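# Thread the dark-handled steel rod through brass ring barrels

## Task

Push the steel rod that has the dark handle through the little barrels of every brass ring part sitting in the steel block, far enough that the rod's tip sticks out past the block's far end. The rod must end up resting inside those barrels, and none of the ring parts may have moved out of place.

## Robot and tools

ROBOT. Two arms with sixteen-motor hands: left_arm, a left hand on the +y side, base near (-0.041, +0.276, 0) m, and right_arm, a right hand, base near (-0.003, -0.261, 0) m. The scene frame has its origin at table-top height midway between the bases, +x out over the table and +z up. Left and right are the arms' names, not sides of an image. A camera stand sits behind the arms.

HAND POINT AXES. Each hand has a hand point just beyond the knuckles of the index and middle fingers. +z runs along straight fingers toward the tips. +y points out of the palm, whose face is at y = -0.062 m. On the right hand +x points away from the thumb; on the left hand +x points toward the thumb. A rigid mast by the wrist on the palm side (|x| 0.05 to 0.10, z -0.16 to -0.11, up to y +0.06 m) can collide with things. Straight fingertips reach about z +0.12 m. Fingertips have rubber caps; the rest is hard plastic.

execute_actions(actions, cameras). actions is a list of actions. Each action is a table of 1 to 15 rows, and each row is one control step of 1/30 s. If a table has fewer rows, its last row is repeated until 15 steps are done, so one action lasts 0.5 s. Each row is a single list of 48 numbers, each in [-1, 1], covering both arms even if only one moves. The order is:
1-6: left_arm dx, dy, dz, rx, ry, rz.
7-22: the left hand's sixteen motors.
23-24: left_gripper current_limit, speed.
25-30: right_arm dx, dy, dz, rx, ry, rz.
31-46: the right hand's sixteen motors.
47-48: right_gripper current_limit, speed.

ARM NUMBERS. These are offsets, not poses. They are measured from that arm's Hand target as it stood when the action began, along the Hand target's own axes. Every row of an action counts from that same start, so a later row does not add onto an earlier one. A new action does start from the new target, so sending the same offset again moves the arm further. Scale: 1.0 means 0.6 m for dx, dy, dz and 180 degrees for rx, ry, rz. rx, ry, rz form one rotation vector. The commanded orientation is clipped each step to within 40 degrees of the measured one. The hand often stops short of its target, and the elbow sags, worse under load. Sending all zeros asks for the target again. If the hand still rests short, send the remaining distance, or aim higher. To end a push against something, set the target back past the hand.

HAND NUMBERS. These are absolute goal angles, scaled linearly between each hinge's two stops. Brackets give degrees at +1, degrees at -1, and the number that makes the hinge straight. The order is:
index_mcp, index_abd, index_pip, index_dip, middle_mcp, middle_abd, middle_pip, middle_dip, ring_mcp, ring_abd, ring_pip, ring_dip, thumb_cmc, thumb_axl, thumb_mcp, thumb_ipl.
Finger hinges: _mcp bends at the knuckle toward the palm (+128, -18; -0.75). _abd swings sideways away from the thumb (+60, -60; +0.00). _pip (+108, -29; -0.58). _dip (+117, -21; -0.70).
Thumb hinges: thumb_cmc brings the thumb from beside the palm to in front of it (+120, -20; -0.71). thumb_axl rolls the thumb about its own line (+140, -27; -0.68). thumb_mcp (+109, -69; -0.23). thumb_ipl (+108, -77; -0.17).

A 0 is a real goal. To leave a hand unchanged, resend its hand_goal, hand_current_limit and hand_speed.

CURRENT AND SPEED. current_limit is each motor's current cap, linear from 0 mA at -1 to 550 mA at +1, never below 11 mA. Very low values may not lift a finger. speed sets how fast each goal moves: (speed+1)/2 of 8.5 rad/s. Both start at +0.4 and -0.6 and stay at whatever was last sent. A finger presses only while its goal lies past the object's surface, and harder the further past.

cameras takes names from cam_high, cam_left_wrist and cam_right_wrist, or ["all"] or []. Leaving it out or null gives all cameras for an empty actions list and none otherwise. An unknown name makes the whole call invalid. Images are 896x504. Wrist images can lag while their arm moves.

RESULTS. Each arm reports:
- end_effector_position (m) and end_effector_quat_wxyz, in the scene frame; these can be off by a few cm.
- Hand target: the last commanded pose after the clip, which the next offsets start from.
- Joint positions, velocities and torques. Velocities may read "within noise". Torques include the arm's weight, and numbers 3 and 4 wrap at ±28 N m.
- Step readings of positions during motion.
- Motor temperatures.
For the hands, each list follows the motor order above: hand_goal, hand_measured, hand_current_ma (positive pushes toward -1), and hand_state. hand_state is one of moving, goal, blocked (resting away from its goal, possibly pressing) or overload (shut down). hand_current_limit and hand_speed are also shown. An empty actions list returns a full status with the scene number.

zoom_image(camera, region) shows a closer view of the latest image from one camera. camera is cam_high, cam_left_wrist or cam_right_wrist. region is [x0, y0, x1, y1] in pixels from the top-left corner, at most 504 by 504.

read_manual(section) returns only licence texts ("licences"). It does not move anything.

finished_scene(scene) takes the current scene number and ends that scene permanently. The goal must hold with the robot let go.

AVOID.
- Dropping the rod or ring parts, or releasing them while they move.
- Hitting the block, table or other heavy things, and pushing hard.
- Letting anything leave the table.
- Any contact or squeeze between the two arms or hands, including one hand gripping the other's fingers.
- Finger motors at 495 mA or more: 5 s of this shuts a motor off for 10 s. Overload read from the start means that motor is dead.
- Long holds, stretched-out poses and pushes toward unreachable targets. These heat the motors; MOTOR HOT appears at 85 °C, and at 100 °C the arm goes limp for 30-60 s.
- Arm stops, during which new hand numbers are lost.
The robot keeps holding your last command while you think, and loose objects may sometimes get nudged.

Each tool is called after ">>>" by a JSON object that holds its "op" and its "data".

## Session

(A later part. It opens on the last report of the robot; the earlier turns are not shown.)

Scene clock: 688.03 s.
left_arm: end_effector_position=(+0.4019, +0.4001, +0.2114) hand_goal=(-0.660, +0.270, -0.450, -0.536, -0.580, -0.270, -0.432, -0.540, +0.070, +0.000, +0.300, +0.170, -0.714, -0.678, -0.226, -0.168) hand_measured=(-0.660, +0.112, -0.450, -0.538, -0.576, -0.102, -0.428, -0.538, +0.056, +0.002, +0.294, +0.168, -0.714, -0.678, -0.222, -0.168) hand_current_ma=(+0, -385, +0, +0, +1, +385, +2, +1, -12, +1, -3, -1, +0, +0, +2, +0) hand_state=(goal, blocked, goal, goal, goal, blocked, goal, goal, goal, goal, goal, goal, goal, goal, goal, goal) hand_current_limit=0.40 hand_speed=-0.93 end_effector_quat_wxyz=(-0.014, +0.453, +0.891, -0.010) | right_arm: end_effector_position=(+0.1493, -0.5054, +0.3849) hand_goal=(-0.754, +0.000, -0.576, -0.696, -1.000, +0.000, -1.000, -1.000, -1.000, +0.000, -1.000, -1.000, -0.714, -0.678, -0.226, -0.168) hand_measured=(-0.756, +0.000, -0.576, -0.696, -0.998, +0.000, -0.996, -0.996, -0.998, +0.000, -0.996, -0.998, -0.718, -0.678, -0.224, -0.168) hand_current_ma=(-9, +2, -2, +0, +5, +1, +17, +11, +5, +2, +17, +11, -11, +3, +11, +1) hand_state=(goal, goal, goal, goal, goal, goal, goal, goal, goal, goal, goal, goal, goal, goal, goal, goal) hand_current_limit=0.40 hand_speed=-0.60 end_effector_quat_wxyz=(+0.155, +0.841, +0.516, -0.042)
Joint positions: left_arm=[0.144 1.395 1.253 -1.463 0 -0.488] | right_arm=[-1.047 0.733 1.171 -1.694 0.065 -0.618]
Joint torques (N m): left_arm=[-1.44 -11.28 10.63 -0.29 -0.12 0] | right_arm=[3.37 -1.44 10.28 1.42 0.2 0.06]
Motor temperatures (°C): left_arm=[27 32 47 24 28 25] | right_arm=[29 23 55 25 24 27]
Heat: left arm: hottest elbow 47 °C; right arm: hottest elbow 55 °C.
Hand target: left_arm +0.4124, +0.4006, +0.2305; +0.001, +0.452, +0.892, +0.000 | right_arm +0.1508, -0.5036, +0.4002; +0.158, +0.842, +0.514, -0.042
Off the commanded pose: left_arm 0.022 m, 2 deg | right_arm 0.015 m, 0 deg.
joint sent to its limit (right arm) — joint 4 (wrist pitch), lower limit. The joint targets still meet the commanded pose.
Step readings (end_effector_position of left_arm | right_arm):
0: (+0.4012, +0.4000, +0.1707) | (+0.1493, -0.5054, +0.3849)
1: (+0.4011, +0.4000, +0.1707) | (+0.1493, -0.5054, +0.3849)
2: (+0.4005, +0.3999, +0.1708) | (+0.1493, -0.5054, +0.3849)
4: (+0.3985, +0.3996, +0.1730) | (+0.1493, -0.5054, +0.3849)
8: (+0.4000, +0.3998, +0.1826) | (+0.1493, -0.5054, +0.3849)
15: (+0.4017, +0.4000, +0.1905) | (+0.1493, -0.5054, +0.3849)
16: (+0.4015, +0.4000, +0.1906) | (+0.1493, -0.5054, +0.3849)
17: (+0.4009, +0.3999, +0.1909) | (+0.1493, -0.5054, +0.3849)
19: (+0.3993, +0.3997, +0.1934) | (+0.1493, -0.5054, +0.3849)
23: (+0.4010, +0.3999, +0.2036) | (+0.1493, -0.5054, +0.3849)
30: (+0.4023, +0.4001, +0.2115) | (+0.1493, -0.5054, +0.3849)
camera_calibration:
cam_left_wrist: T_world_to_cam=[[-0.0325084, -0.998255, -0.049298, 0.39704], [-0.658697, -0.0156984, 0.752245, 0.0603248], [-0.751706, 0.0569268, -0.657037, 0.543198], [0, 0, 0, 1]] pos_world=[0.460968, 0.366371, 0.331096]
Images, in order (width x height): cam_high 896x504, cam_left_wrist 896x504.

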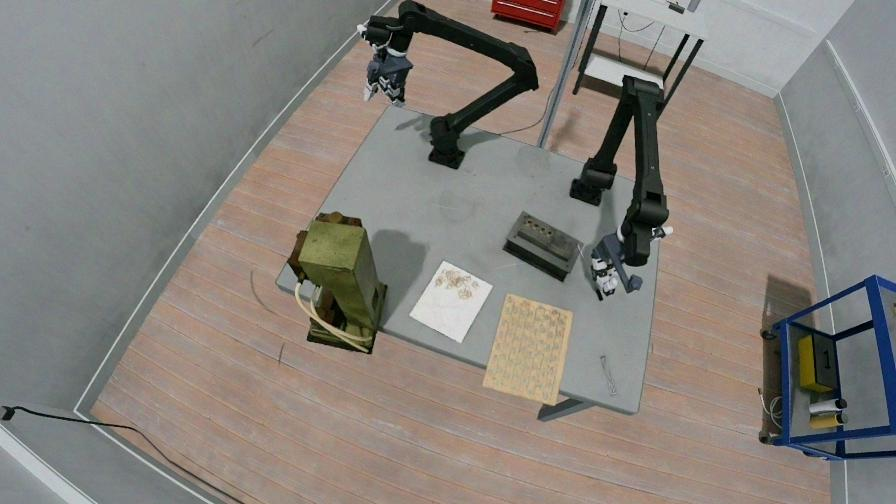

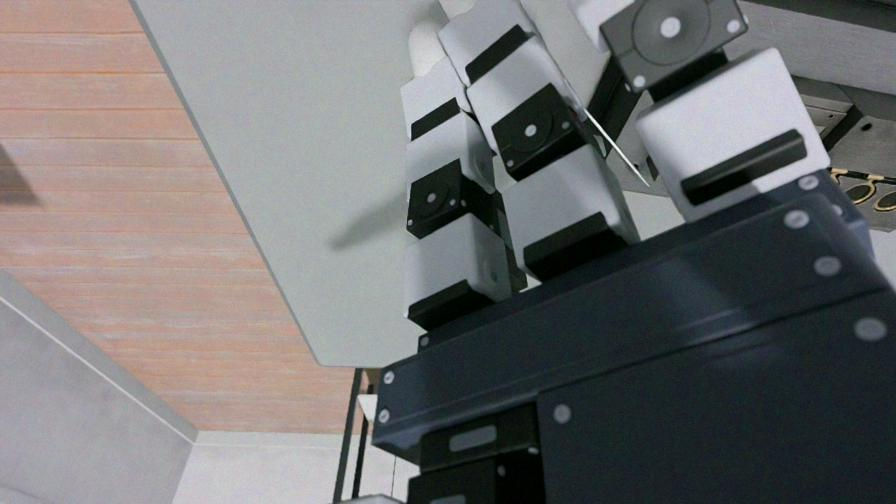

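>>> {"op": "execute_actions", "data": {"actions": [[[0.0011,-0.0145,0.01,0,0,0,-0.66,-0.02,-0.45,-0.535,-0.62,0.02,-0.44,-0.54,0.07,0,0.3,0.17,-0.714,-0.678,-0.226,-0.168,0.4,-0.8,0,0,0,0,0,0,-0.754,0,-0.576,-0.696,-1,0,-1,-1,-1,0,-1,-1,-0.714,-0.678,-0.226,-0.168,0.4,-0.6]],[[0,0,0.03,0,0,0,-0.66,-0.02,-0.45,-0.535,-0.62,0.02,-0.44,-0.54,0.07,0,0.3,0.17,-0.714,-0.678,-0.226,-0.168,0.4,-0.8,0,0,0,0,0,0,-0.754,0,-0.576,-0.696,-1,0,-1,-1,-1,0,-1,-1,-0.714,-0.678,-0.226,-0.168,0.4,-0.6],[0,0,0.07,0,0,0,-0.66,-0.02,-0.45,-0.535,-0.62,0.02,-0.44,-0.54,0.07,0,0.3,0.17,-0.714,-0.678,-0.226,-0.168,0.4,-0.8,0,0,0,0,0,0,-0.754,0,-0.576,-0.696,-1,0,-1,-1,-1,0,-1,-1,-0.714,-0.678,-0.226,-0.168,0.4,-0.6]],[[0,0,0.03,0,0,0,-0.66,-0.02,-0.45,-0.535,-0.62,0.02,-0.44,-0.54,0.07,0,0.3,0.17,-0.714,-0.678,-0.226,-0.168,0.4,-0.8,0,0,0,0,0,0,-0.754,0,-0.576,-0.696,-1,0,-1,-1,-1,0,-1,-1,-0.714,-0.678,-0.226,-0.168,0.4,-0.6],[0,0,0.06,0,0,0,-0.66,-0.02,-0.45,-0.535,-0.62,0.02,-0.44,-0.54,0.07,0,0.3,0.17,-0.714,-0.678,-0.226,-0.168,0.4,-0.8,0,0,0,0,0,0,-0.754,0,-0.576,-0.696,-1,0,-1,-1,-1,0,-1,-1,-0.714,-0.678,-0.226,-0.168,0.4,-0.6]],[[0,0,0.025,0,0,0,-0.66,-0.02,-0.45,-0.535,-0.62,0.02,-0.44,-0.54,0.07,0,0.3,0.17,-0.714,-0.678,-0.226,-0.168,0.4,-0.8,0,0,0,0,0,0,-0.754,0,-0.576,-0.696,-1,0,-1,-1,-1,0,-1,-1,-0.714,-0.678,-0.226,-0.168,0.4,-0.6]]], "cameras": ["cam_left_wrist", "cam_high"]}}

>>> {"op": "zoom_image", "data": {"camera": "cam_left_wrist", "region": [370, 0, 550, 100]}}

>>> {"op": "zoom_image", "data": {"camera": "cam_high", "region": [565, 235, 625, 305]}}

Scene clock: 697.80 s.
left_arm: end_effector_position=(+0.4043, +0.3992, +0.1403) hand_goal=(-0.660, -0.020, -0.450, -0.536, -0.620, +0.020, -0.440, -0.540, +0.070, +0.000, +0.300, +0.170, -0.714, -0.678, -0.226, -0.168) hand_measured=(-0.662, -0.016, -0.452, -0.538, -0.620, +0.018, -0.438, -0.538, +0.056, +0.002, +0.294, +0.168, -0.714, -0.678, -0.222, -0.168) hand_current_ma=(+0, +1, -1, +0, +0, -1, +1, +1, -12, +1, -3, -1, +0, +0, +2, +0) hand_state=(goal, goal, goal, goal, goal, goal, goal, goal, goal, goal, goal, goal, goal, goal, goal, goal) hand_current_limit=0.40 hand_speed=-0.80 end_effector_quat_wxyz=(+0.006, +0.453, +0.892, +0.004) | right_arm: end_effector_position=(+0.1493, -0.5054, +0.3849) hand_goal=(-0.754, +0.000, -0.576, -0.696, -1.000, +0.000, -1.000, -1.000, -1.000, +0.000, -1.000, -1.000, -0.714, -0.678, -0.226, -0.168) hand_measured=(-0.756, +0.000, -0.576, -0.696, -0.998, +0.000, -0.996, -0.996, -0.998, +0.000, -0.996, -0.998, -0.718, -0.678, -0.224, -0.168) hand_current_ma=(-9, +2, -2, +0, +5, +1, +17, +11, +5, +2, +17, +11, -11, +3, +11, +1) hand_state=(goal, goal, goal, goal, goal, goal, goal, goal, goal, goal, goal, goal, goal, goal, goal, goal) hand_current_limit=0.40 hand_speed=-0.60 end_effector_quat_wxyz=(+0.155, +0.841, +0.516, -0.042)
Joint positions: left_arm=[0.141 1.417 1.074 -1.213 0 -0.492] | right_arm=[-1.047 0.733 1.171 -1.694 0.065 -0.618]
Joint torques (N m): left_arm=[-1.67 -9.29 6.93 0.7 -0.1 -0.07] | right_arm=[2.55 -0.32 10.1 1.24 0.25 0]
Motor temperatures (°C): left_arm=[27 32 48 24 28 25] | right_arm=[29 23 55 25 24 27]
Heat: left arm: hottest elbow 48 °C; right arm: hottest elbow 55 °C.
Hand target: left_arm +0.4053, +0.3958, +0.1316; +0.001, +0.452, +0.892, +0.000 | right_arm +0.1508, -0.5036, +0.4002; +0.158, +0.842, +0.514, -0.042
Off the commanded pose: left_arm 0.009 m, 1 deg | right_arm 0.015 m, 0 deg.
joint sent to its limit (right arm) — joint 4 (wrist pitch), lower limit. The joint targets still meet the commanded pose.
Step readings (end_effector_position of left_arm | right_arm):
0: (+0.4019, +0.4001, +0.2114) | (+0.1493, -0.5054, +0.3849)
1: (+0.4019, +0.4001, +0.2114) | (+0.1493, -0.5054, +0.3849)
2: (+0.4018, +0.4001, +0.2115) | (+0.1493, -0.5054, +0.3849)
4: (+0.4018, +0.4001, +0.2120) | (+0.1493, -0.5054, +0.3849)
8: (+0.4013, +0.3995, +0.2148) | (+0.1493, -0.5054, +0.3849)
15: (+0.4009, +0.3987, +0.2175) | (+0.1493, -0.5054, +0.3849)
16: (+0.4011, +0.3987, +0.2175) | (+0.1493, -0.5054, +0.3849)
17: (+0.4018, +0.3989, +0.2173) | (+0.1493, -0.5054, +0.3849)
19: (+0.4052, +0.3993, +0.2133) | (+0.1493, -0.5054, +0.3849)
23: (+0.4022, +0.3989, +0.1953) | (+0.1493, -0.5054, +0.3849)
30: (+0.4021, +0.3989, +0.1891) | (+0.1493, -0.5054, +0.3849)
31: (+0.4025, +0.3990, +0.1890) | (+0.1493, -0.5054, +0.3849)
32: (+0.4032, +0.3991, +0.1884) | (+0.1493, -0.5054, +0.3849)
34: (+0.4051, +0.3993, +0.1834) | (+0.1493, -0.5054, +0.3849)
38: (+0.4016, +0.3989, +0.1640) | (+0.1493, -0.5054, +0.3849)
45: (+0.4022, +0.3989, +0.1519) | (+0.1493, -0.5054, +0.3849)
46: (+0.4027, +0.3990, +0.1520) | (+0.1493, -0.5054, +0.3849)
47: (+0.4033, +0.3991, +0.1518) | (+0.1493, -0.5054, +0.3849)
49: (+0.4049, +0.3993, +0.1503) | (+0.1493, -0.5054, +0.3849)
53: (+0.4041, +0.3992, +0.1443) | (+0.1493, -0.5054, +0.3849)
60: (+0.4041, +0.3992, +0.1403) | (+0.1493, -0.5054, +0.3849)
camera_calibration:
cam_left_wrist: T_world_to_cam=[[-0.029416, -0.997892, -0.0578519, 0.392529], [-0.69508, -0.0211717, 0.718621, 0.136956], [-0.71833, 0.0613506, -0.692992, 0.488185], [0, 0, 0, 1]] pos_world=[0.45742, 0.36465, 0.262597]
Images, in order (width x height): cam_high 896x504, cam_left_wrist 896x504.

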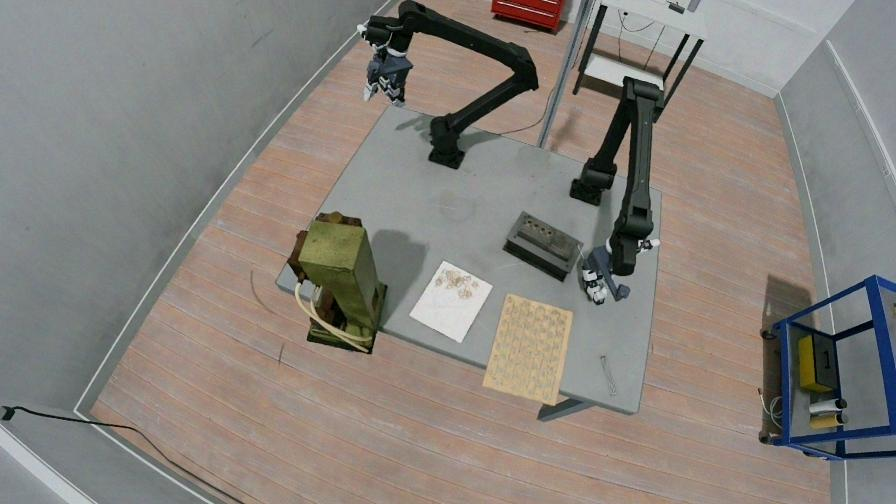

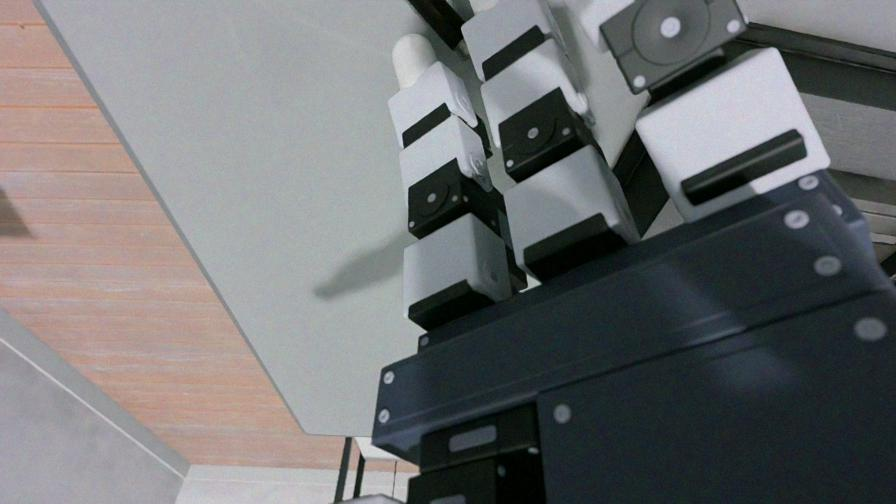

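Scaled by 2.800 from the camera's 896x504 image, which has a finer 1280x720 frame.

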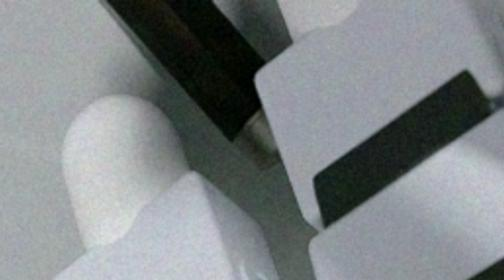

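Scaled by 7.200 from the camera's 896x504 image, which has a finer 1280x720 frame.

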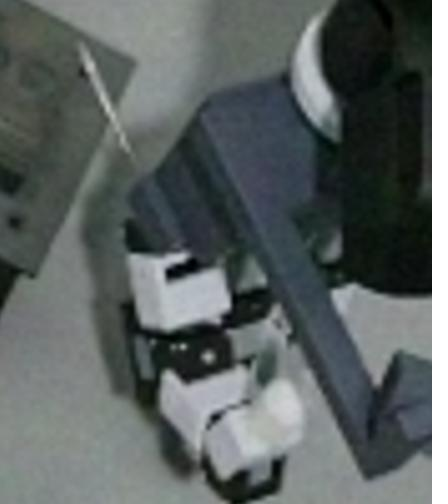

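>>> {"op": "execute_actions", "data": {"actions": [[[-0.004,0,0.01,0,0,0,-0.66,-0.02,-0.45,-0.535,-0.62,0.02,-0.44,-0.54,0.07,0,0.3,0.17,-0.714,-0.678,-0.226,-0.168,0.4,-0.8,0,0,0,0,0,0,-0.754,0,-0.576,-0.696,-1,0,-1,-1,-1,0,-1,-1,-0.714,-0.678,-0.226,-0.168,0.4,-0.6]],[[0,0,0.01,0,0,0,-0.66,-0.02,-0.45,-0.535,-0.62,0.02,-0.44,-0.54,0.07,0,0.3,0.17,-0.714,-0.678,-0.226,-0.168,0.4,-0.8,0,0,0,0,0,0,-0.754,0,-0.576,-0.696,-1,0,-1,-1,-1,0,-1,-1,-0.714,-0.678,-0.226,-0.168,0.4,-0.6]]], "cameras": ["cam_left_wrist"]}}

>>> {"op": "zoom_image", "data": {"camera": "cam_left_wrist", "region": [370, 0, 550, 100]}}

Scene clock: 699.57 s.
left_arm: end_effector_position=(+0.4064, +0.3970, +0.1291) hand_goal=(-0.660, -0.020, -0.450, -0.536, -0.620, +0.020, -0.440, -0.540, +0.070, +0.000, +0.300, +0.170, -0.714, -0.678, -0.226, -0.168) hand_measured=(-0.662, -0.018, -0.452, -0.538, -0.620, +0.018, -0.438, -0.538, +0.056, +0.002, +0.294, +0.168, -0.714, -0.678, -0.222, -0.168) hand_current_ma=(+0, +1, -1, +0, +0, -1, +1, +1, -12, +1, -3, -1, +0, +0, +2, +0) hand_state=(goal, goal, goal, goal, goal, goal, goal, goal, goal, goal, goal, goal, goal, goal, goal, goal) hand_current_limit=0.40 hand_speed=-0.80 end_effector_quat_wxyz=(+0.007, +0.453, +0.891, +0.005) | right_arm: end_effector_position=(+0.1493, -0.5054, +0.3849) hand_goal=(-0.754, +0.000, -0.576, -0.696, -1.000, +0.000, -1.000, -1.000, -1.000, +0.000, -1.000, -1.000, -0.714, -0.678, -0.226, -0.168) hand_measured=(-0.756, +0.000, -0.576, -0.696, -0.998, +0.000, -0.996, -0.996, -0.998, +0.000, -0.996, -0.998, -0.718, -0.678, -0.224, -0.168) hand_current_ma=(-9, +2, -2, +0, +5, +1, +17, +11, +5, +2, +17, +11, -11, +3, +11, +1) hand_state=(goal, goal, goal, goal, goal, goal, goal, goal, goal, goal, goal, goal, goal, goal, goal, goal) hand_current_limit=0.40 hand_speed=-0.60 end_effector_quat_wxyz=(+0.155, +0.841, +0.516, -0.042)
Joint positions: left_arm=[0.135 1.431 1.057 -1.18 0 -0.497] | right_arm=[-1.047 0.733 1.171 -1.694 0.065 -0.618]
Joint torques (N m): left_arm=[-1.79 -9.88 6.78 0.73 -0.09 -0.03] | right_arm=[3.25 -1.55 10.15 1.28 0.24 0.04]
Motor temperatures (°C): left_arm=[27 32 48 24 28 25] | right_arm=[29 23 55 25 24 27]
Heat: left arm: hottest elbow 48 °C; right arm: hottest elbow 55 °C.
Hand target: left_arm +0.4068, +0.3939, +0.1196; +0.001, +0.452, +0.892, +0.000 | right_arm +0.1508, -0.5036, +0.4002; +0.158, +0.842, +0.514, -0.042
Off the commanded pose: left_arm 0.010 m, 1 deg | right_arm 0.015 m, 0 deg.
joint sent to its limit (right arm) — joint 4 (wrist pitch), lower limit. The joint targets still meet the commanded pose.
Step readings (end_effector_position of left_arm | right_arm):
0: (+0.4043, +0.3992, +0.1403) | (+0.1493, -0.5054, +0.3849)
1: (+0.4044, +0.3993, +0.1404) | (+0.1493, -0.5054, +0.3849)
2: (+0.4047, +0.3992, +0.1403) | (+0.1493, -0.5054, +0.3849)
4: (+0.4056, +0.3988, +0.1399) | (+0.1493, -0.5054, +0.3849)
8: (+0.4062, +0.3974, +0.1372) | (+0.1493, -0.5054, +0.3849)
15: (+0.4061, +0.3970, +0.1350) | (+0.1493, -0.5054, +0.3849)
16: (+0.4062, +0.3970, +0.1350) | (+0.1493, -0.5054, +0.3849)
17: (+0.4065, +0.3970, +0.1350) | (+0.1493, -0.5054, +0.3849)
19: (+0.4070, +0.3971, +0.1342) | (+0.1493, -0.5054, +0.3849)
23: (+0.4064, +0.3970, +0.1309) | (+0.1493, -0.5054, +0.3849)
30: (+0.4063, +0.3970, +0.1291) | (+0.1493, -0.5054, +0.3849)
camera_calibration:
cam_left_wrist: T_world_to_cam=[[-0.0300856, -0.997857, -0.0581039, 0.389996], [-0.696504, -0.0207649, 0.717252, 0.147054], [-0.716922, 0.0620486, -0.694387, 0.481304], [0, 0, 0, 1]] pos_world=[0.459214, 0.36235, 0.251397]
Images, in order (width x height): cam_left_wrist 896x504.

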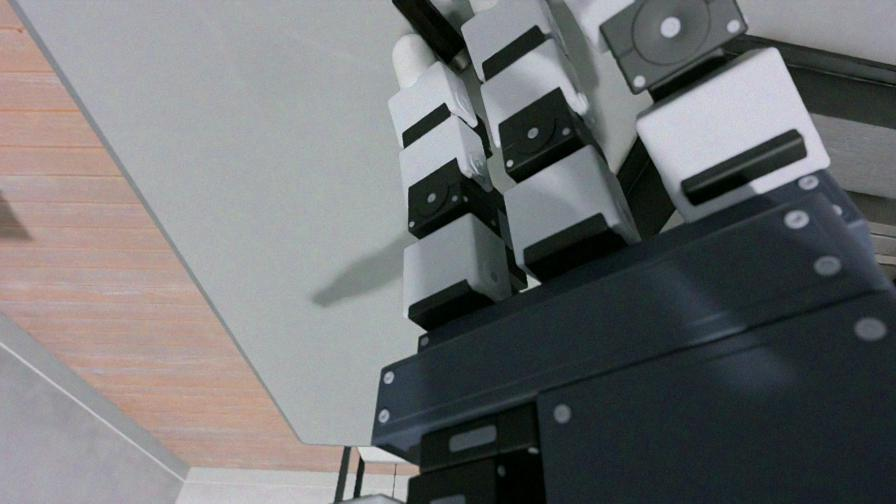

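Scaled by 2.800 from the camera's 896x504 image, which has a finer 1280x720 frame.

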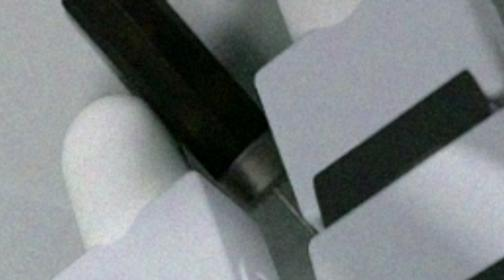

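>>> {"op": "execute_actions", "data": {"actions": [[[0,0,0,0,0,0,-0.66,0.1,-0.45,-0.535,-0.62,-0.1,-0.44,-0.54,0.07,0,0.3,0.17,-0.714,-0.678,-0.226,-0.168,0.4,-0.94,0,0,0,0,0,0,-0.754,0,-0.576,-0.696,-1,0,-1,-1,-1,0,-1,-1,-0.714,-0.678,-0.226,-0.168,0.4,-0.6]],[[0,0,0,0,0,0,-0.66,0.25,-0.45,-0.535,-0.62,-0.25,-0.44,-0.54,0.07,0,0.3,0.17,-0.714,-0.678,-0.226,-0.168,0.4,-0.93,0,0,0,0,0,0,-0.754,0,-0.576,-0.696,-1,0,-1,-1,-1,0,-1,-1,-0.714,-0.678,-0.226,-0.168,0.4,-0.6]]], "cameras": ["cam_left_wrist", "cam_high"]}}

>>> {"op": "zoom_image", "data": {"camera": "cam_left_wrist", "region": [370, 0, 550, 100]}}

>>> {"op": "zoom_image", "data": {"camera": "cam_high", "region": [565, 235, 625, 305]}}

Scene clock: 701.60 s.
left_arm: end_effector_position=(+0.4064, +0.3970, +0.1291) hand_goal=(-0.660, +0.250, -0.450, -0.536, -0.620, -0.250, -0.440, -0.540, +0.070, +0.000, +0.300, +0.170, -0.714, -0.678, -0.226, -0.168) hand_measured=(-0.662, +0.082, -0.452, -0.538, -0.618, -0.092, -0.436, -0.538, +0.056, +0.002, +0.294, +0.168, -0.714, -0.678, -0.222, -0.168) hand_current_ma=(-1, -385, -1, +0, +1, +385, +1, +1, -12, +1, -3, -1, +0, +0, +2, +0) hand_state=(goal, blocked, goal, goal, goal, blocked, goal, goal, goal, goal, goal, goal, goal, goal, goal, goal) hand_current_limit=0.40 hand_speed=-0.93 end_effector_quat_wxyz=(+0.007, +0.453, +0.891, +0.005) | right_arm: end_effector_position=(+0.1493, -0.5054, +0.3849) hand_goal=(-0.754, +0.000, -0.576, -0.696, -1.000, +0.000, -1.000, -1.000, -1.000, +0.000, -1.000, -1.000, -0.714, -0.678, -0.226, -0.168) hand_measured=(-0.756, +0.000, -0.576, -0.696, -0.998, +0.000, -0.996, -0.996, -0.998, +0.000, -0.996, -0.998, -0.718, -0.678, -0.224, -0.168) hand_current_ma=(-9, +2, -2, +0, +5, +1, +17, +11, +5, +2, +17, +11, -11, +3, +11, +1) hand_state=(goal, goal, goal, goal, goal, goal, goal, goal, goal, goal, goal, goal, goal, goal, goal, goal) hand_current_limit=0.40 hand_speed=-0.60 end_effector_quat_wxyz=(+0.155, +0.841, +0.516, -0.042)
Joint positions: left_arm=[0.135 1.431 1.057 -1.18 0 -0.497] | right_arm=[-1.047 0.733 1.171 -1.694 0.065 -0.618]
Joint torques (N m): left_arm=[-1.85 -8.88 6.78 0.73 -0.11 -0.06] | right_arm=[3.37 -0.62 10.19 1.33 0.26 0.05]
Motor temperatures (°C): left_arm=[27 32 48 24 28 25] | right_arm=[29 23 55 25 24 27]
Heat: left arm: hottest elbow 48 °C; right arm: hottest elbow 55 °C.
Hand target: left_arm +0.4068, +0.3939, +0.1196; +0.001, +0.452, +0.892, +0.000 | right_arm +0.1508, -0.5036, +0.4002; +0.158, +0.842, +0.514, -0.042
Off the commanded pose: left_arm 0.010 m, 1 deg | right_arm 0.015 m, 0 deg.
joint sent to its limit (right arm) — joint 4 (wrist pitch), lower limit. The joint targets still meet the commanded pose.
Step readings (end_effector_position of left_arm | right_arm):
0: (+0.4064, +0.3970, +0.1291) | (+0.1493, -0.5054, +0.3849)
1: (+0.4064, +0.3970, +0.1291) | (+0.1493, -0.5054, +0.3849)
2: (+0.4064, +0.3970, +0.1291) | (+0.1493, -0.5054, +0.3849)
4: (+0.4064, +0.3970, +0.1291) | (+0.1493, -0.5054, +0.3849)
8: (+0.4064, +0.3970, +0.1291) | (+0.1493, -0.5054, +0.3849)
15: (+0.4064, +0.3970, +0.1291) | (+0.1493, -0.5054, +0.3849)
16: (+0.4064, +0.3970, +0.1291) | (+0.1493, -0.5054, +0.3849)
17: (+0.4064, +0.3970, +0.1291) | (+0.1493, -0.5054, +0.3849)
19: (+0.4064, +0.3970, +0.1291) | (+0.1493, -0.5054, +0.3849)
23: (+0.4064, +0.3970, +0.1291) | (+0.1493, -0.5054, +0.3849)
30: (+0.4064, +0.3970, +0.1291) | (+0.1493, -0.5054, +0.3849)
camera_calibration:
cam_left_wrist: T_world_to_cam=[[-0.0300856, -0.997857, -0.0581039, 0.389996], [-0.696504, -0.0207649, 0.717252, 0.147054], [-0.716922, 0.0620486, -0.694387, 0.481304], [0, 0, 0, 1]] pos_world=[0.459214, 0.36235, 0.251397]
Images, in order (width x height): cam_high 896x504, cam_left_wrist 896x504.

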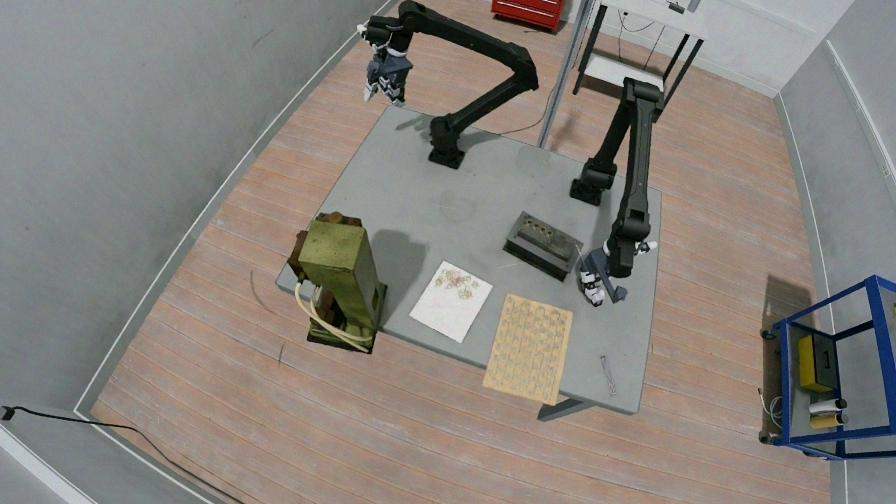

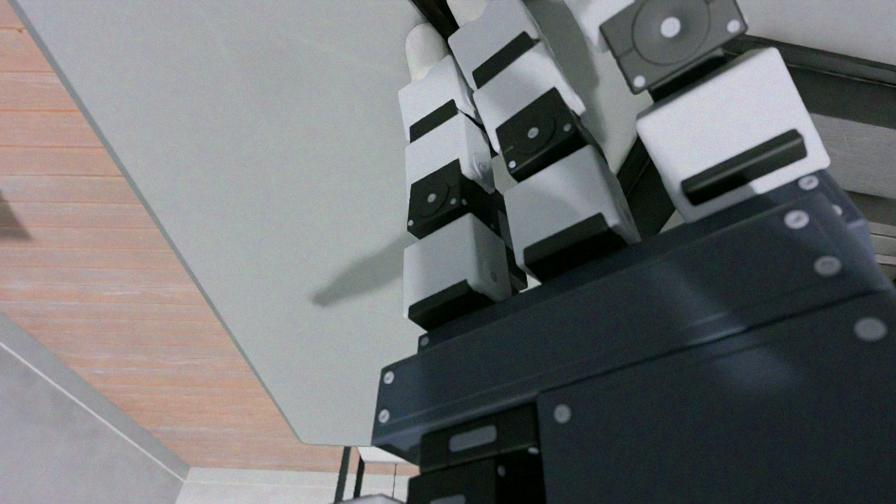

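Scaled by 2.800 from the camera's 896x504 image, which has a finer 1280x720 frame.

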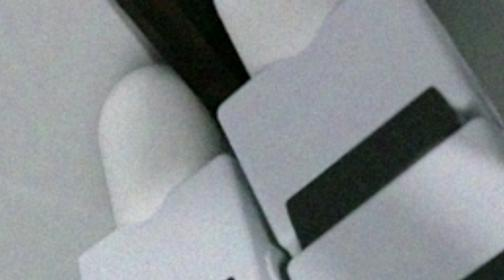

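Scaled by 7.200 from the camera's 896x504 image, which has a finer 1280x720 frame.

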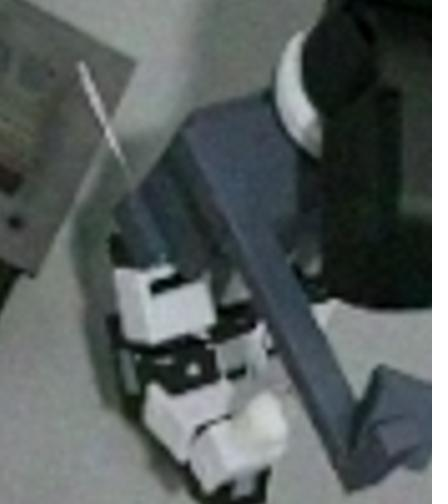

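>>> {"op": "execute_actions", "data": {"actions": [[[0,0,-0.015,0,0,0,-0.66,0.27,-0.45,-0.535,-0.62,-0.27,-0.44,-0.54,0.07,0,0.3,0.17,-0.714,-0.678,-0.226,-0.168,0.4,-0.93,0,0,0,0,0,0,-0.754,0,-0.576,-0.696,-1,0,-1,-1,-1,0,-1,-1,-0.714,-0.678,-0.226,-0.168,0.4,-0.6],[0,0,-0.03,0,0,0,-0.66,0.27,-0.45,-0.535,-0.62,-0.27,-0.44,-0.54,0.07,0,0.3,0.17,-0.714,-0.678,-0.226,-0.168,0.4,-0.93,0,0,0,0,0,0,-0.754,0,-0.576,-0.696,-1,0,-1,-1,-1,0,-1,-1,-0.714,-0.678,-0.226,-0.168,0.4,-0.6],[0,0,-0.045,0,0,0,-0.66,0.27,-0.45,-0.535,-0.62,-0.27,-0.44,-0.54,0.07,0,0.3,0.17,-0.714,-0.678,-0.226,-0.168,0.4,-0.93,0,0,0,0,0,0,-0.754,0,-0.576,-0.696,-1,0,-1,-1,-1,0,-1,-1,-0.714,-0.678,-0.226,-0.168,0.4,-0.6]],[[0,0,-0.015,0,0,0,-0.66,0.27,-0.45,-0.535,-0.62,-0.27,-0.44,-0.54,0.07,0,0.3,0.17,-0.714,-0.678,-0.226,-0.168,0.4,-0.93,0,0,0,0,0,0,-0.754,0,-0.576,-0.696,-1,0,-1,-1,-1,0,-1,-1,-0.714,-0.678,-0.226,-0.168,0.4,-0.6],[0,0,-0.03,0,0,0,-0.66,0.27,-0.45,-0.535,-0.62,-0.27,-0.44,-0.54,0.07,0,0.3,0.17,-0.714,-0.678,-0.226,-0.168,0.4,-0.93,0,0,0,0,0,0,-0.754,0,-0.576,-0.696,-1,0,-1,-1,-1,0,-1,-1,-0.714,-0.678,-0.226,-0.168,0.4,-0.6],[0,0,-0.045,0,0,0,-0.66,0.27,-0.45,-0.535,-0.62,-0.27,-0.44,-0.54,0.07,0,0.3,0.17,-0.714,-0.678,-0.226,-0.168,0.4,-0.93,0,0,0,0,0,0,-0.754,0,-0.576,-0.696,-1,0,-1,-1,-1,0,-1,-1,-0.714,-0.678,-0.226,-0.168,0.4,-0.6]]], "cameras": ["cam_left_wrist", "cam_high"]}}

>>> {"op": "zoom_image", "data": {"camera": "cam_left_wrist", "region": [370, 0, 550, 100]}}

>>> {"op": "zoom_image", "data": {"camera": "cam_high", "region": [565, 235, 625, 305]}}

Scene clock: 704.23 s.
left_arm: end_effector_position=(+0.3943, +0.3954, +0.1572) hand_goal=(-0.660, +0.270, -0.450, -0.536, -0.620, -0.270, -0.440, -0.540, +0.070, +0.000, +0.300, +0.170, -0.714, -0.678, -0.226, -0.168) hand_measured=(-0.672, +0.084, -0.456, -0.538, -0.608, -0.104, -0.430, -0.536, +0.056, +0.002, +0.294, +0.168, -0.714, -0.678, -0.222, -0.168) hand_current_ma=(-9, -385, -3, -1, +9, +385, +6, +2, -12, +1, -3, -1, +0, +0, +2, +0) hand_state=(goal, blocked, goal, goal, goal, blocked, goal, goal, goal, goal, goal, goal, goal, goal, goal, goal) hand_current_limit=0.40 hand_speed=-0.93 end_effector_quat_wxyz=(-0.012, +0.453, +0.891, -0.008) | right_arm: end_effector_position=(+0.1493, -0.5054, +0.3849) hand_goal=(-0.754, +0.000, -0.576, -0.696, -1.000, +0.000, -1.000, -1.000, -1.000, +0.000, -1.000, -1.000, -0.714, -0.678, -0.226, -0.168) hand_measured=(-0.756, +0.000, -0.576, -0.696, -0.998, +0.000, -0.996, -0.996, -0.998, +0.000, -0.996, -0.998, -0.718, -0.678, -0.224, -0.168) hand_current_ma=(-9, +2, -2, +0, +5, +1, +17, +11, +5, +2, +17, +11, -11, +3, +11, +1) hand_state=(goal, goal, goal, goal, goal, goal, goal, goal, goal, goal, goal, goal, goal, goal, goal, goal) hand_current_limit=0.40 hand_speed=-0.60 end_effector_quat_wxyz=(+0.155, +0.841, +0.516, -0.042)
Joint positions: left_arm=[0.135 1.401 1.113 -1.311 0 -0.497] | right_arm=[-1.047 0.733 1.171 -1.694 0.065 -0.618]
Joint torques (N m): left_arm=[-1.49 -10.46 10.18 -0.12 -0.11 -0.04] | right_arm=[2.67 -1.14 10.09 1.37 0.27 0.03]
Motor temperatures (°C): left_arm=[27 32 48 24 28 25] | right_arm=[29 23 55 25 24 27]
Heat: left arm: hottest elbow 48 °C; right arm: hottest elbow 55 °C.
Hand target: left_arm +0.4067, +0.3939, +0.1736; +0.001, +0.452, +0.892, +0.000 | right_arm +0.1508, -0.5036, +0.4002; +0.158, +0.842, +0.514, -0.042
Off the commanded pose: left_arm 0.021 m, 2 deg | right_arm 0.015 m, 0 deg.
joint sent to its limit (right arm) — joint 4 (wrist pitch), lower limit. The joint targets still meet the commanded pose.
Step readings (end_effector_position of left_arm | right_arm):
0: (+0.4064, +0.3970, +0.1291) | (+0.1493, -0.5054, +0.3849)
1: (+0.4064, +0.3970, +0.1291) | (+0.1493, -0.5054, +0.3849)
2: (+0.4064, +0.3970, +0.1291) | (+0.1493, -0.5054, +0.3849)
4: (+0.4045, +0.3968, +0.1286) | (+0.1493, -0.5054, +0.3849)
8: (+0.3969, +0.3958, +0.1273) | (+0.1493, -0.5054, +0.3849)
15: (+0.3929, +0.3952, +0.1270) | (+0.1493, -0.5054, +0.3849)
16: (+0.3929, +0.3952, +0.1271) | (+0.1493, -0.5054, +0.3849)
17: (+0.3923, +0.3951, +0.1274) | (+0.1493, -0.5054, +0.3849)
19: (+0.3909, +0.3950, +0.1296) | (+0.1493, -0.5054, +0.3849)
23: (+0.3910, +0.3950, +0.1425) | (+0.1493, -0.5054, +0.3849)
30: (+0.3951, +0.3955, +0.1574) | (+0.1493, -0.5054, +0.3849)
camera_calibration:
cam_left_wrist: T_world_to_cam=[[-0.0325886, -0.998188, -0.0505872, 0.38969], [-0.66293, -0.0162903, 0.748504, 0.0985503], [-0.747972, 0.0579285, -0.661198, 0.500982], [0, 0, 0, 1]] pos_world=[0.452751, 0.361568, 0.277196]
Images, in order (width x height): cam_high 896x504, cam_left_wrist 896x504.

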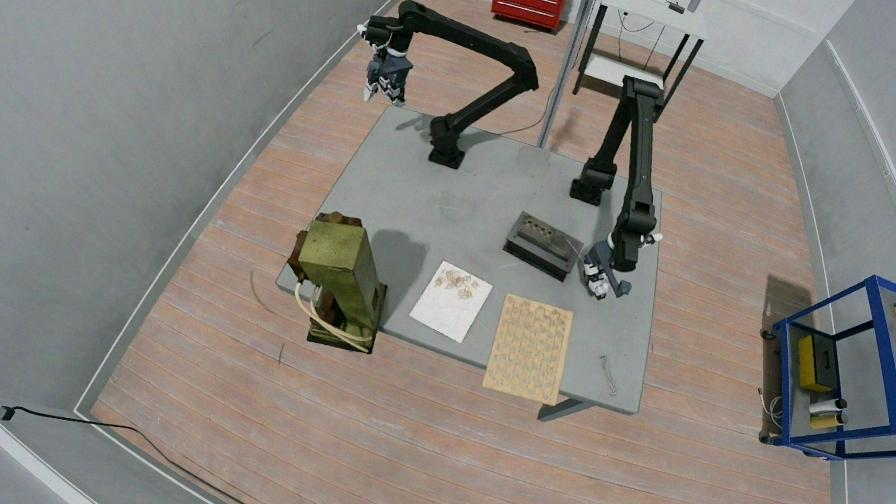

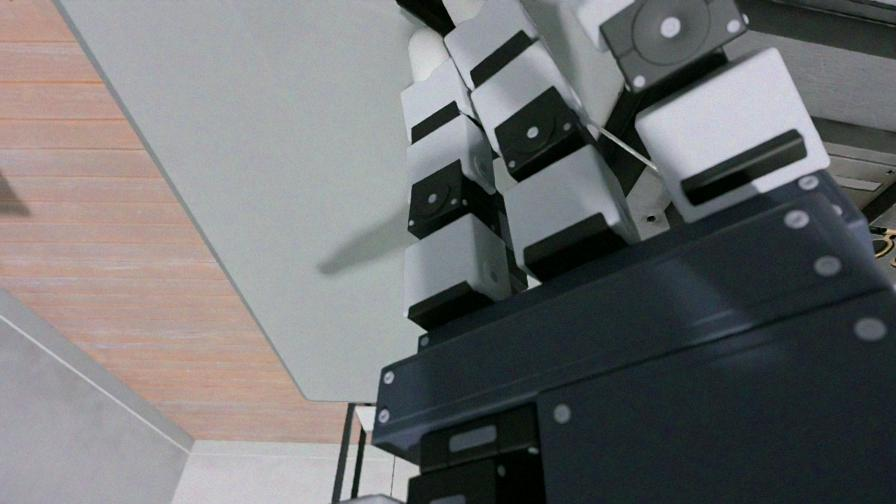

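Scaled by 2.800 from the camera's 896x504 image, which has a finer 1280x720 frame.

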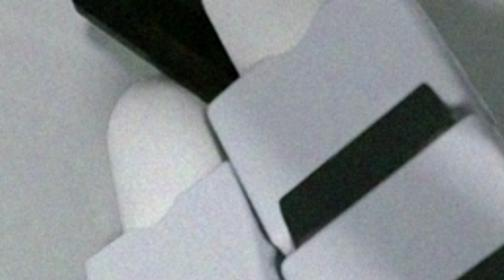

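Scaled by 7.200 from the camera's 896x504 image, which has a finer 1280x720 frame.

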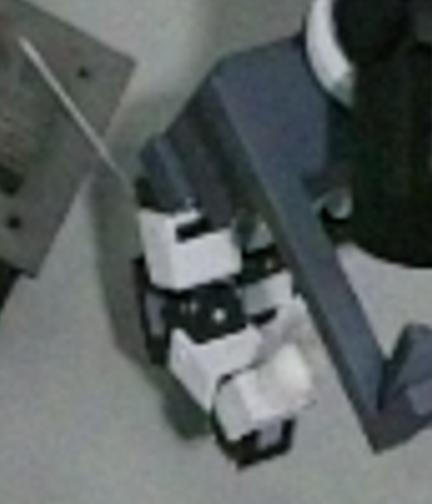

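>>> {"op": "execute_actions", "data": {"actions": [[[0,0,-0.02,0,0,0,-0.66,0.27,-0.45,-0.535,-0.62,-0.27,-0.44,-0.54,0.07,0,0.3,0.17,-0.714,-0.678,-0.226,-0.168,0.4,-0.93,0,0,0,0,0,0,-0.754,0,-0.576,-0.696,-1,0,-1,-1,-1,0,-1,-1,-0.714,-0.678,-0.226,-0.168,0.4,-0.6],[0,0,-0.04,0,0,0,-0.66,0.27,-0.45,-0.535,-0.62,-0.27,-0.44,-0.54,0.07,0,0.3,0.17,-0.714,-0.678,-0.226,-0.168,0.4,-0.93,0,0,0,0,0,0,-0.754,0,-0.576,-0.696,-1,0,-1,-1,-1,0,-1,-1,-0.714,-0.678,-0.226,-0.168,0.4,-0.6],[0,0,-0.065,0,0,0,-0.66,0.27,-0.45,-0.535,-0.62,-0.27,-0.44,-0.54,0.07,0,0.3,0.17,-0.714,-0.678,-0.226,-0.168,0.4,-0.93,0,0,0,0,0,0,-0.754,0,-0.576,-0.696,-1,0,-1,-1,-1,0,-1,-1,-0.714,-0.678,-0.226,-0.168,0.4,-0.6]],[[0,0,-0.02,0,0,0,-0.66,0.27,-0.45,-0.535,-0.62,-0.27,-0.44,-0.54,0.07,0,0.3,0.17,-0.714,-0.678,-0.226,-0.168,0.4,-0.93,0,0,0,0,0,0,-0.754,0,-0.576,-0.696,-1,0,-1,-1,-1,0,-1,-1,-0.714,-0.678,-0.226,-0.168,0.4,-0.6],[0,0,-0.04,0,0,0,-0.66,0.27,-0.45,-0.535,-0.62,-0.27,-0.44,-0.54,0.07,0,0.3,0.17,-0.714,-0.678,-0.226,-0.168,0.4,-0.93,0,0,0,0,0,0,-0.754,0,-0.576,-0.696,-1,0,-1,-1,-1,0,-1,-1,-0.714,-0.678,-0.226,-0.168,0.4,-0.6],[0,0,-0.065,0,0,0,-0.66,0.27,-0.45,-0.535,-0.62,-0.27,-0.44,-0.54,0.07,0,0.3,0.17,-0.714,-0.678,-0.226,-0.168,0.4,-0.93,0,0,0,0,0,0,-0.754,0,-0.576,-0.696,-1,0,-1,-1,-1,0,-1,-1,-0.714,-0.678,-0.226,-0.168,0.4,-0.6]]], "cameras": ["cam_left_wrist", "cam_high"]}}

>>> {"op": "zoom_image", "data": {"camera": "cam_left_wrist", "region": [380, 0, 780, 240]}}

>>> {"op": "zoom_image", "data": {"camera": "cam_high", "region": [545, 205, 635, 305]}}

Scene clock: 707.27 s.
left_arm: end_effector_position=(+0.3964, +0.3957, +0.2345) hand_goal=(-0.660, +0.270, -0.450, -0.536, -0.620, -0.270, -0.440, -0.540, +0.070, +0.000, +0.300, +0.170, -0.714, -0.678, -0.226, -0.168) hand_measured=(-0.672, +0.084, -0.456, -0.538, -0.608, -0.104, -0.430, -0.536, +0.056, +0.002, +0.294, +0.168, -0.714, -0.678, -0.222, -0.168) hand_current_ma=(-9, -385, -3, -1, +9, +385, +6, +2, -12, +1, -3, -1, +0, +0, +2, +0) hand_state=(goal, blocked, goal, goal, goal, blocked, goal, goal, goal, goal, goal, goal, goal, goal, goal, goal) hand_current_limit=0.40 hand_speed=-0.93 end_effector_quat_wxyz=(-0.012, +0.453, +0.891, -0.008) | right_arm: end_effector_position=(+0.1493, -0.5054, +0.3849) hand_goal=(-0.754, +0.000, -0.576, -0.696, -1.000, +0.000, -1.000, -1.000, -1.000, +0.000, -1.000, -1.000, -0.714, -0.678, -0.226, -0.168) hand_measured=(-0.756, +0.000, -0.576, -0.696, -0.998, +0.000, -0.996, -0.996, -0.998, +0.000, -0.996, -0.998, -0.718, -0.678, -0.224, -0.168) hand_current_ma=(-9, +2, -2, +0, +5, +1, +17, +11, +5, +2, +17, +11, -11, +3, +11, +1) hand_state=(goal, goal, goal, goal, goal, goal, goal, goal, goal, goal, goal, goal, goal, goal, goal, goal) hand_current_limit=0.40 hand_speed=-0.60 end_effector_quat_wxyz=(+0.155, +0.841, +0.516, -0.042)
Joint positions: left_arm=[0.135 1.369 1.287 -1.518 0 -0.497] | right_arm=[-1.047 0.733 1.171 -1.694 0.065 -0.618]
Joint torques (N m): left_arm=[-1.61 -10.46 10.56 0.05 -0.13 -0.06] | right_arm=[3.49 -1.44 10.18 1.28 0.24 0.05]
Motor temperatures (°C): left_arm=[27 32 48 24 28 25] | right_arm=[29 23 55 25 24 27]
Heat: left arm: hottest elbow 48 °C; right arm: hottest elbow 55 °C.
Hand target: left_arm +0.4065, +0.3940, +0.2517; +0.001, +0.452, +0.892, +0.000 | right_arm +0.1508, -0.5036, +0.4002; +0.158, +0.842, +0.514, -0.042
Off the commanded pose: left_arm 0.020 m, 2 deg | right_arm 0.015 m, 0 deg.
joint sent to its limit (right arm) — joint 4 (wrist pitch), lower limit. The joint targets still meet the commanded pose.
Step readings (end_effector_position of left_arm | right_arm):
0: (+0.3942, +0.3954, +0.1572) | (+0.1493, -0.5054, +0.3849)
1: (+0.3942, +0.3954, +0.1572) | (+0.1493, -0.5054, +0.3849)
2: (+0.3937, +0.3953, +0.1575) | (+0.1493, -0.5054, +0.3849)
4: (+0.3915, +0.3950, +0.1602) | (+0.1493, -0.5054, +0.3849)
8: (+0.3925, +0.3952, +0.1770) | (+0.1493, -0.5054, +0.3849)
15: (+0.3965, +0.3957, +0.1971) | (+0.1493, -0.5054, +0.3849)
16: (+0.3961, +0.3957, +0.1970) | (+0.1493, -0.5054, +0.3849)
17: (+0.3954, +0.3956, +0.1972) | (+0.1493, -0.5054, +0.3849)
19: (+0.3926, +0.3952, +0.1999) | (+0.1493, -0.5054, +0.3849)
23: (+0.3941, +0.3954, +0.2175) | (+0.1493, -0.5054, +0.3849)
30: (+0.3975, +0.3958, +0.2347) | (+0.1493, -0.5054, +0.3849)
camera_calibration:
cam_left_wrist: T_world_to_cam=[[-0.0325308, -0.998193, -0.0505144, 0.393813], [-0.662661, -0.0162949, 0.748742, 0.0419568], [-0.748213, 0.0578311, -0.660934, 0.553637], [0, 0, 0, 1]] pos_world=[0.454853, 0.361768, 0.354396]
Images, in order (width x height): cam_high 896x504, cam_left_wrist 896x504.

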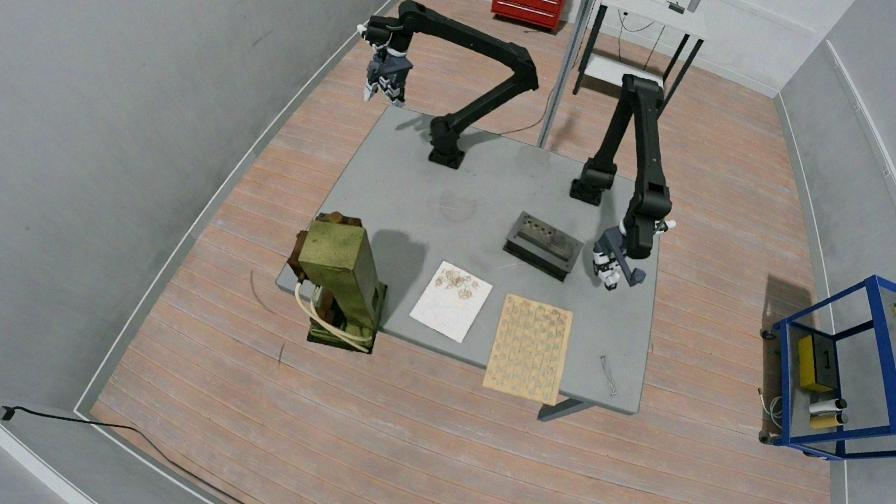

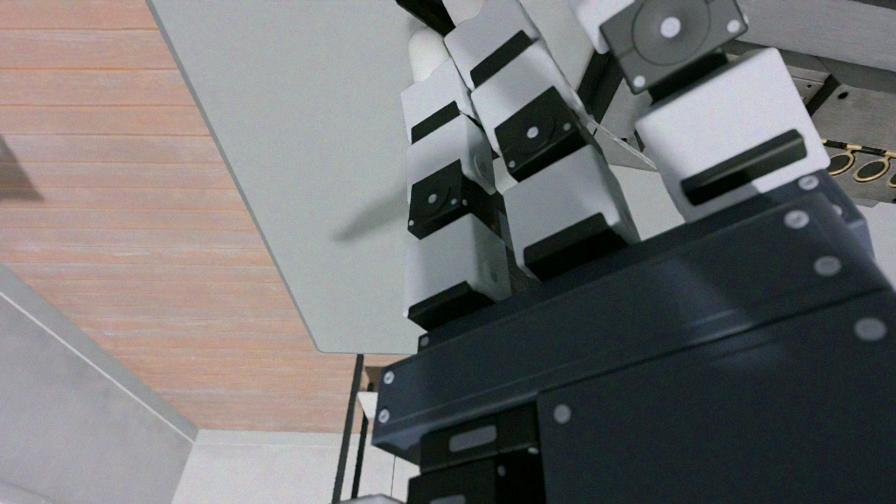

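Scaled by 1.260 from the camera's 896x504 image, which has a finer 1280x720 frame.

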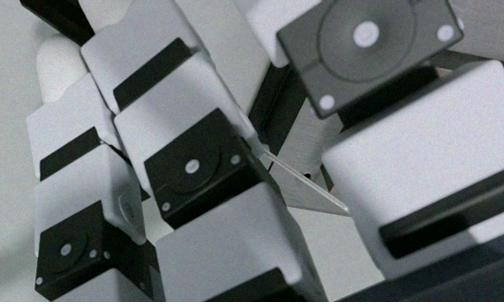

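Scaled by 5.040 from the camera's 896x504 image, which has a finer 1280x720 frame.

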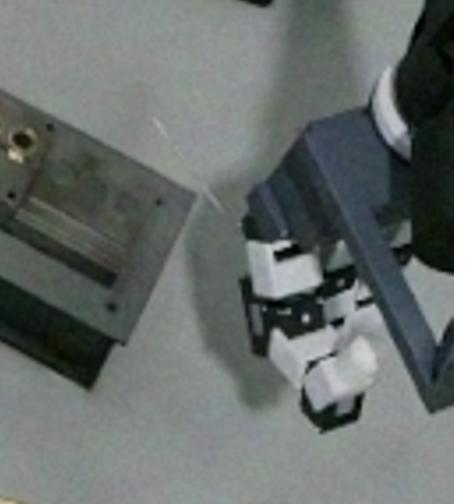

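>>> {"op": "execute_actions", "data": {"actions": [[[0,0,0,0,0,-0.03,-0.66,0.27,-0.45,-0.535,-0.62,-0.27,-0.44,-0.54,0.07,0,0.3,0.17,-0.714,-0.678,-0.226,-0.168,0.4,-0.8,0,0,0,0,0,0,-0.754,0,-0.576,-0.696,-1,0,-1,-1,-1,0,-1,-1,-0.714,-0.678,-0.226,-0.168,0.4,-0.6],[0,0,0,0,0,-0.06,-0.66,0.27,-0.45,-0.535,-0.62,-0.27,-0.44,-0.54,0.07,0,0.3,0.17,-0.714,-0.678,-0.226,-0.168,0.4,-0.8,0,0,0,0,0,0,-0.754,0,-0.576,-0.696,-1,0,-1,-1,-1,0,-1,-1,-0.714,-0.678,-0.226,-0.168,0.4,-0.6],[0,0,0,0,0,-0.086,-0.66,0.27,-0.45,-0.535,-0.62,-0.27,-0.44,-0.54,-0.5,0.3,-0.5,-0.5,-0.714,-0.678,-0.226,-0.168,0.4,-0.8,0,0,0,0,0,0,-0.754,0,-0.576,-0.696,-1,0,-1,-1,-1,0,-1,-1,-0.714,-0.678,-0.226,-0.168,0.4,-0.6]],[[0,0,0,0,0,-0.03,-0.66,0.27,-0.45,-0.535,-0.62,-0.27,-0.44,-0.54,-1,0.5,-1,-1,-0.714,-0.678,-0.226,-0.168,0.4,-0.8,0,0,0,0,0,0,-0.754,0,-0.576,-0.696,-1,0,-1,-1,-1,0,-1,-1,-0.714,-0.678,-0.226,-0.168,0.4,-0.6],[0,0,0,0,0,-0.06,-0.66,0.27,-0.45,-0.535,-0.62,-0.27,-0.44,-0.54,-1,0.5,-1,-1,-0.714,-0.678,-0.226,-0.168,0.4,-0.8,0,0,0,0,0,0,-0.754,0,-0.576,-0.696,-1,0,-1,-1,-1,0,-1,-1,-0.714,-0.678,-0.226,-0.168,0.4,-0.6],[0,0,0,0,0,-0.086,-0.66,0.27,-0.45,-0.535,-0.62,-0.27,-0.44,-0.54,-1,0.5,-1,-1,-0.714,-0.678,-0.226,-0.168,0.4,-0.8,0,0,0,0,0,0,-0.754,0,-0.576,-0.696,-1,0,-1,-1,-1,0,-1,-1,-0.714,-0.678,-0.226,-0.168,0.4,-0.6]]], "cameras": ["cam_left_wrist", "cam_high"]}}

>>> {"op": "zoom_image", "data": {"camera": "cam_high", "region": [545, 205, 635, 305]}}

Scene clock: 711.37 s.
left_arm: end_effector_position=(+0.3942, +0.3952, +0.2418) hand_goal=(-0.660, +0.270, -0.450, -0.536, -0.620, -0.270, -0.440, -0.540, -1.000, +0.500, -1.000, -1.000, -0.714, -0.678, -0.226, -0.168) hand_measured=(-0.672, +0.084, -0.456, -0.538, -0.608, -0.104, -0.430, -0.536, -0.990, +0.494, -0.994, -0.996, -0.714, -0.678, -0.222, -0.168) hand_current_ma=(-9, -385, -3, -1, +9, +385, +6, +2, +8, -2, +3, +1, +0, +0, +2, +0) hand_state=(goal, blocked, goal, goal, goal, blocked, goal, goal, goal, goal, goal, goal, goal, goal, goal, goal) hand_current_limit=0.40 hand_speed=-0.80 end_effector_quat_wxyz=(-0.006, +0.200, +0.980, -0.004) | right_arm: end_effector_position=(+0.1493, -0.5054, +0.3849) hand_goal=(-0.754, +0.000, -0.576, -0.696, -1.000, +0.000, -1.000, -1.000, -1.000, +0.000, -1.000, -1.000, -0.714, -0.678, -0.226, -0.168) hand_measured=(-0.756, +0.000, -0.576, -0.696, -0.998, +0.000, -0.996, -0.996, -0.998, +0.000, -0.996, -0.998, -0.718, -0.678, -0.224, -0.168) hand_current_ma=(-9, +2, -2, +0, +5, +1, +17, +11, +5, +2, +17, +11, -11, +3, +11, +1) hand_state=(goal, goal, goal, goal, goal, goal, goal, goal, goal, goal, goal, goal, goal, goal, goal, goal) hand_current_limit=0.40 hand_speed=-0.60 end_effector_quat_wxyz=(+0.155, +0.841, +0.516, -0.042)
Joint positions: left_arm=[0.079 1.458 1.394 -1.52 0.004 -1.09] | right_arm=[-1.047 0.733 1.171 -1.694 0.065 -0.618]
Joint torques (N m): left_arm=[-1.38 -10.4 10.73 0.1 -0.19 -0.04] | right_arm=[3.02 -1.32 10.11 1.1 0.25 0.02]
Motor temperatures (°C): left_arm=[27 32 49 24 28 25] | right_arm=[29 23 55 25 24 27]
Heat: left arm: hottest elbow 49 °C; right arm: hottest elbow 55 °C.
Hand target: left_arm +0.4065, +0.3941, +0.2517; +0.001, +0.197, +0.980, +0.000 | right_arm +0.1508, -0.5036, +0.4002; +0.158, +0.842, +0.514, -0.042
Off the commanded pose: left_arm 0.016 m, 1 deg | right_arm 0.015 m, 0 deg.
joint sent to its limit (right arm) — joint 4 (wrist pitch), lower limit. The joint targets still meet the commanded pose.
Step readings (end_effector_position of left_arm | right_arm):
0: (+0.3964, +0.3957, +0.2345) | (+0.1493, -0.5054, +0.3849)
1: (+0.3963, +0.3958, +0.2345) | (+0.1493, -0.5054, +0.3849)
2: (+0.3958, +0.3960, +0.2344) | (+0.1493, -0.5054, +0.3849)
4: (+0.3945, +0.3957, +0.2356) | (+0.1493, -0.5054, +0.3849)
8: (+0.3963, +0.3923, +0.2409) | (+0.1493, -0.5054, +0.3849)
15: (+0.3960, +0.3925, +0.2407) | (+0.1493, -0.5054, +0.3849)
16: (+0.3956, +0.3928, +0.2401) | (+0.1493, -0.5054, +0.3849)
17: (+0.3951, +0.3932, +0.2398) | (+0.1493, -0.5054, +0.3849)
19: (+0.3946, +0.3943, +0.2401) | (+0.1493, -0.5054, +0.3849)
23: (+0.3979, +0.3942, +0.2418) | (+0.1493, -0.5054, +0.3849)
30: (+0.3967, +0.3942, +0.2401) | (+0.1493, -0.5054, +0.3849)
camera_calibration:
cam_left_wrist: T_world_to_cam=[[0.483247, -0.873606, -0.0573169, 0.142834], [-0.568311, -0.362821, 0.738501, 0.137212], [-0.665955, -0.324304, -0.671812, 0.678076], [0, 0, 0, 1]] pos_world=[0.460523, 0.394468, 0.362395]
Images, in order (width x height): cam_high 896x504, cam_left_wrist 896x504.

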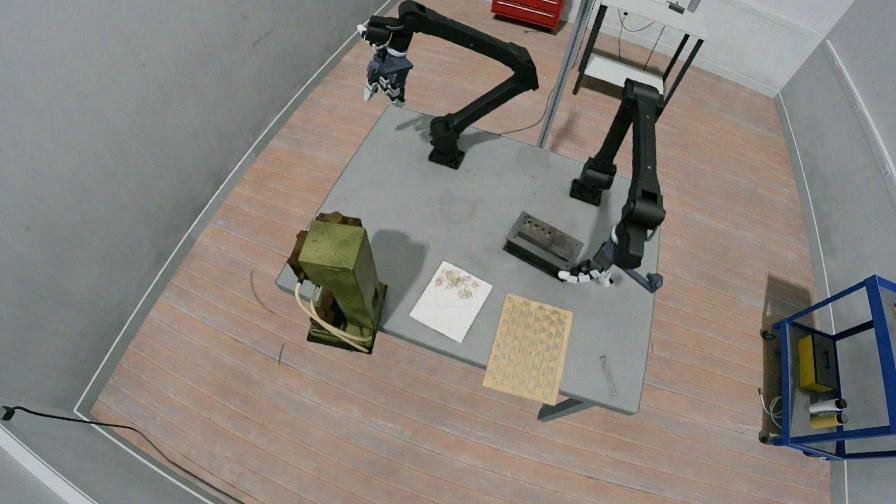

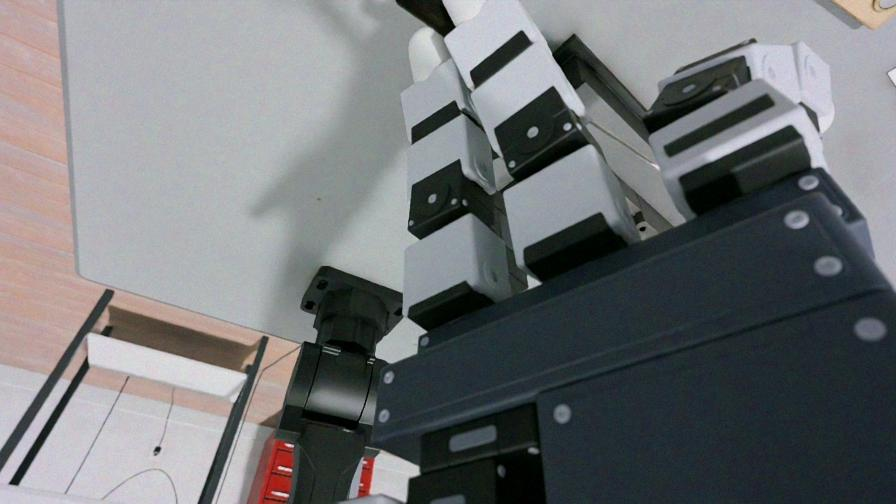

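Scaled by 5.040 from the camera's 896x504 image, which has a finer 1280x720 frame.

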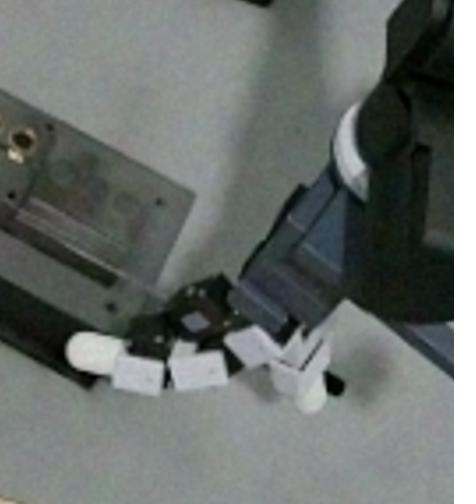

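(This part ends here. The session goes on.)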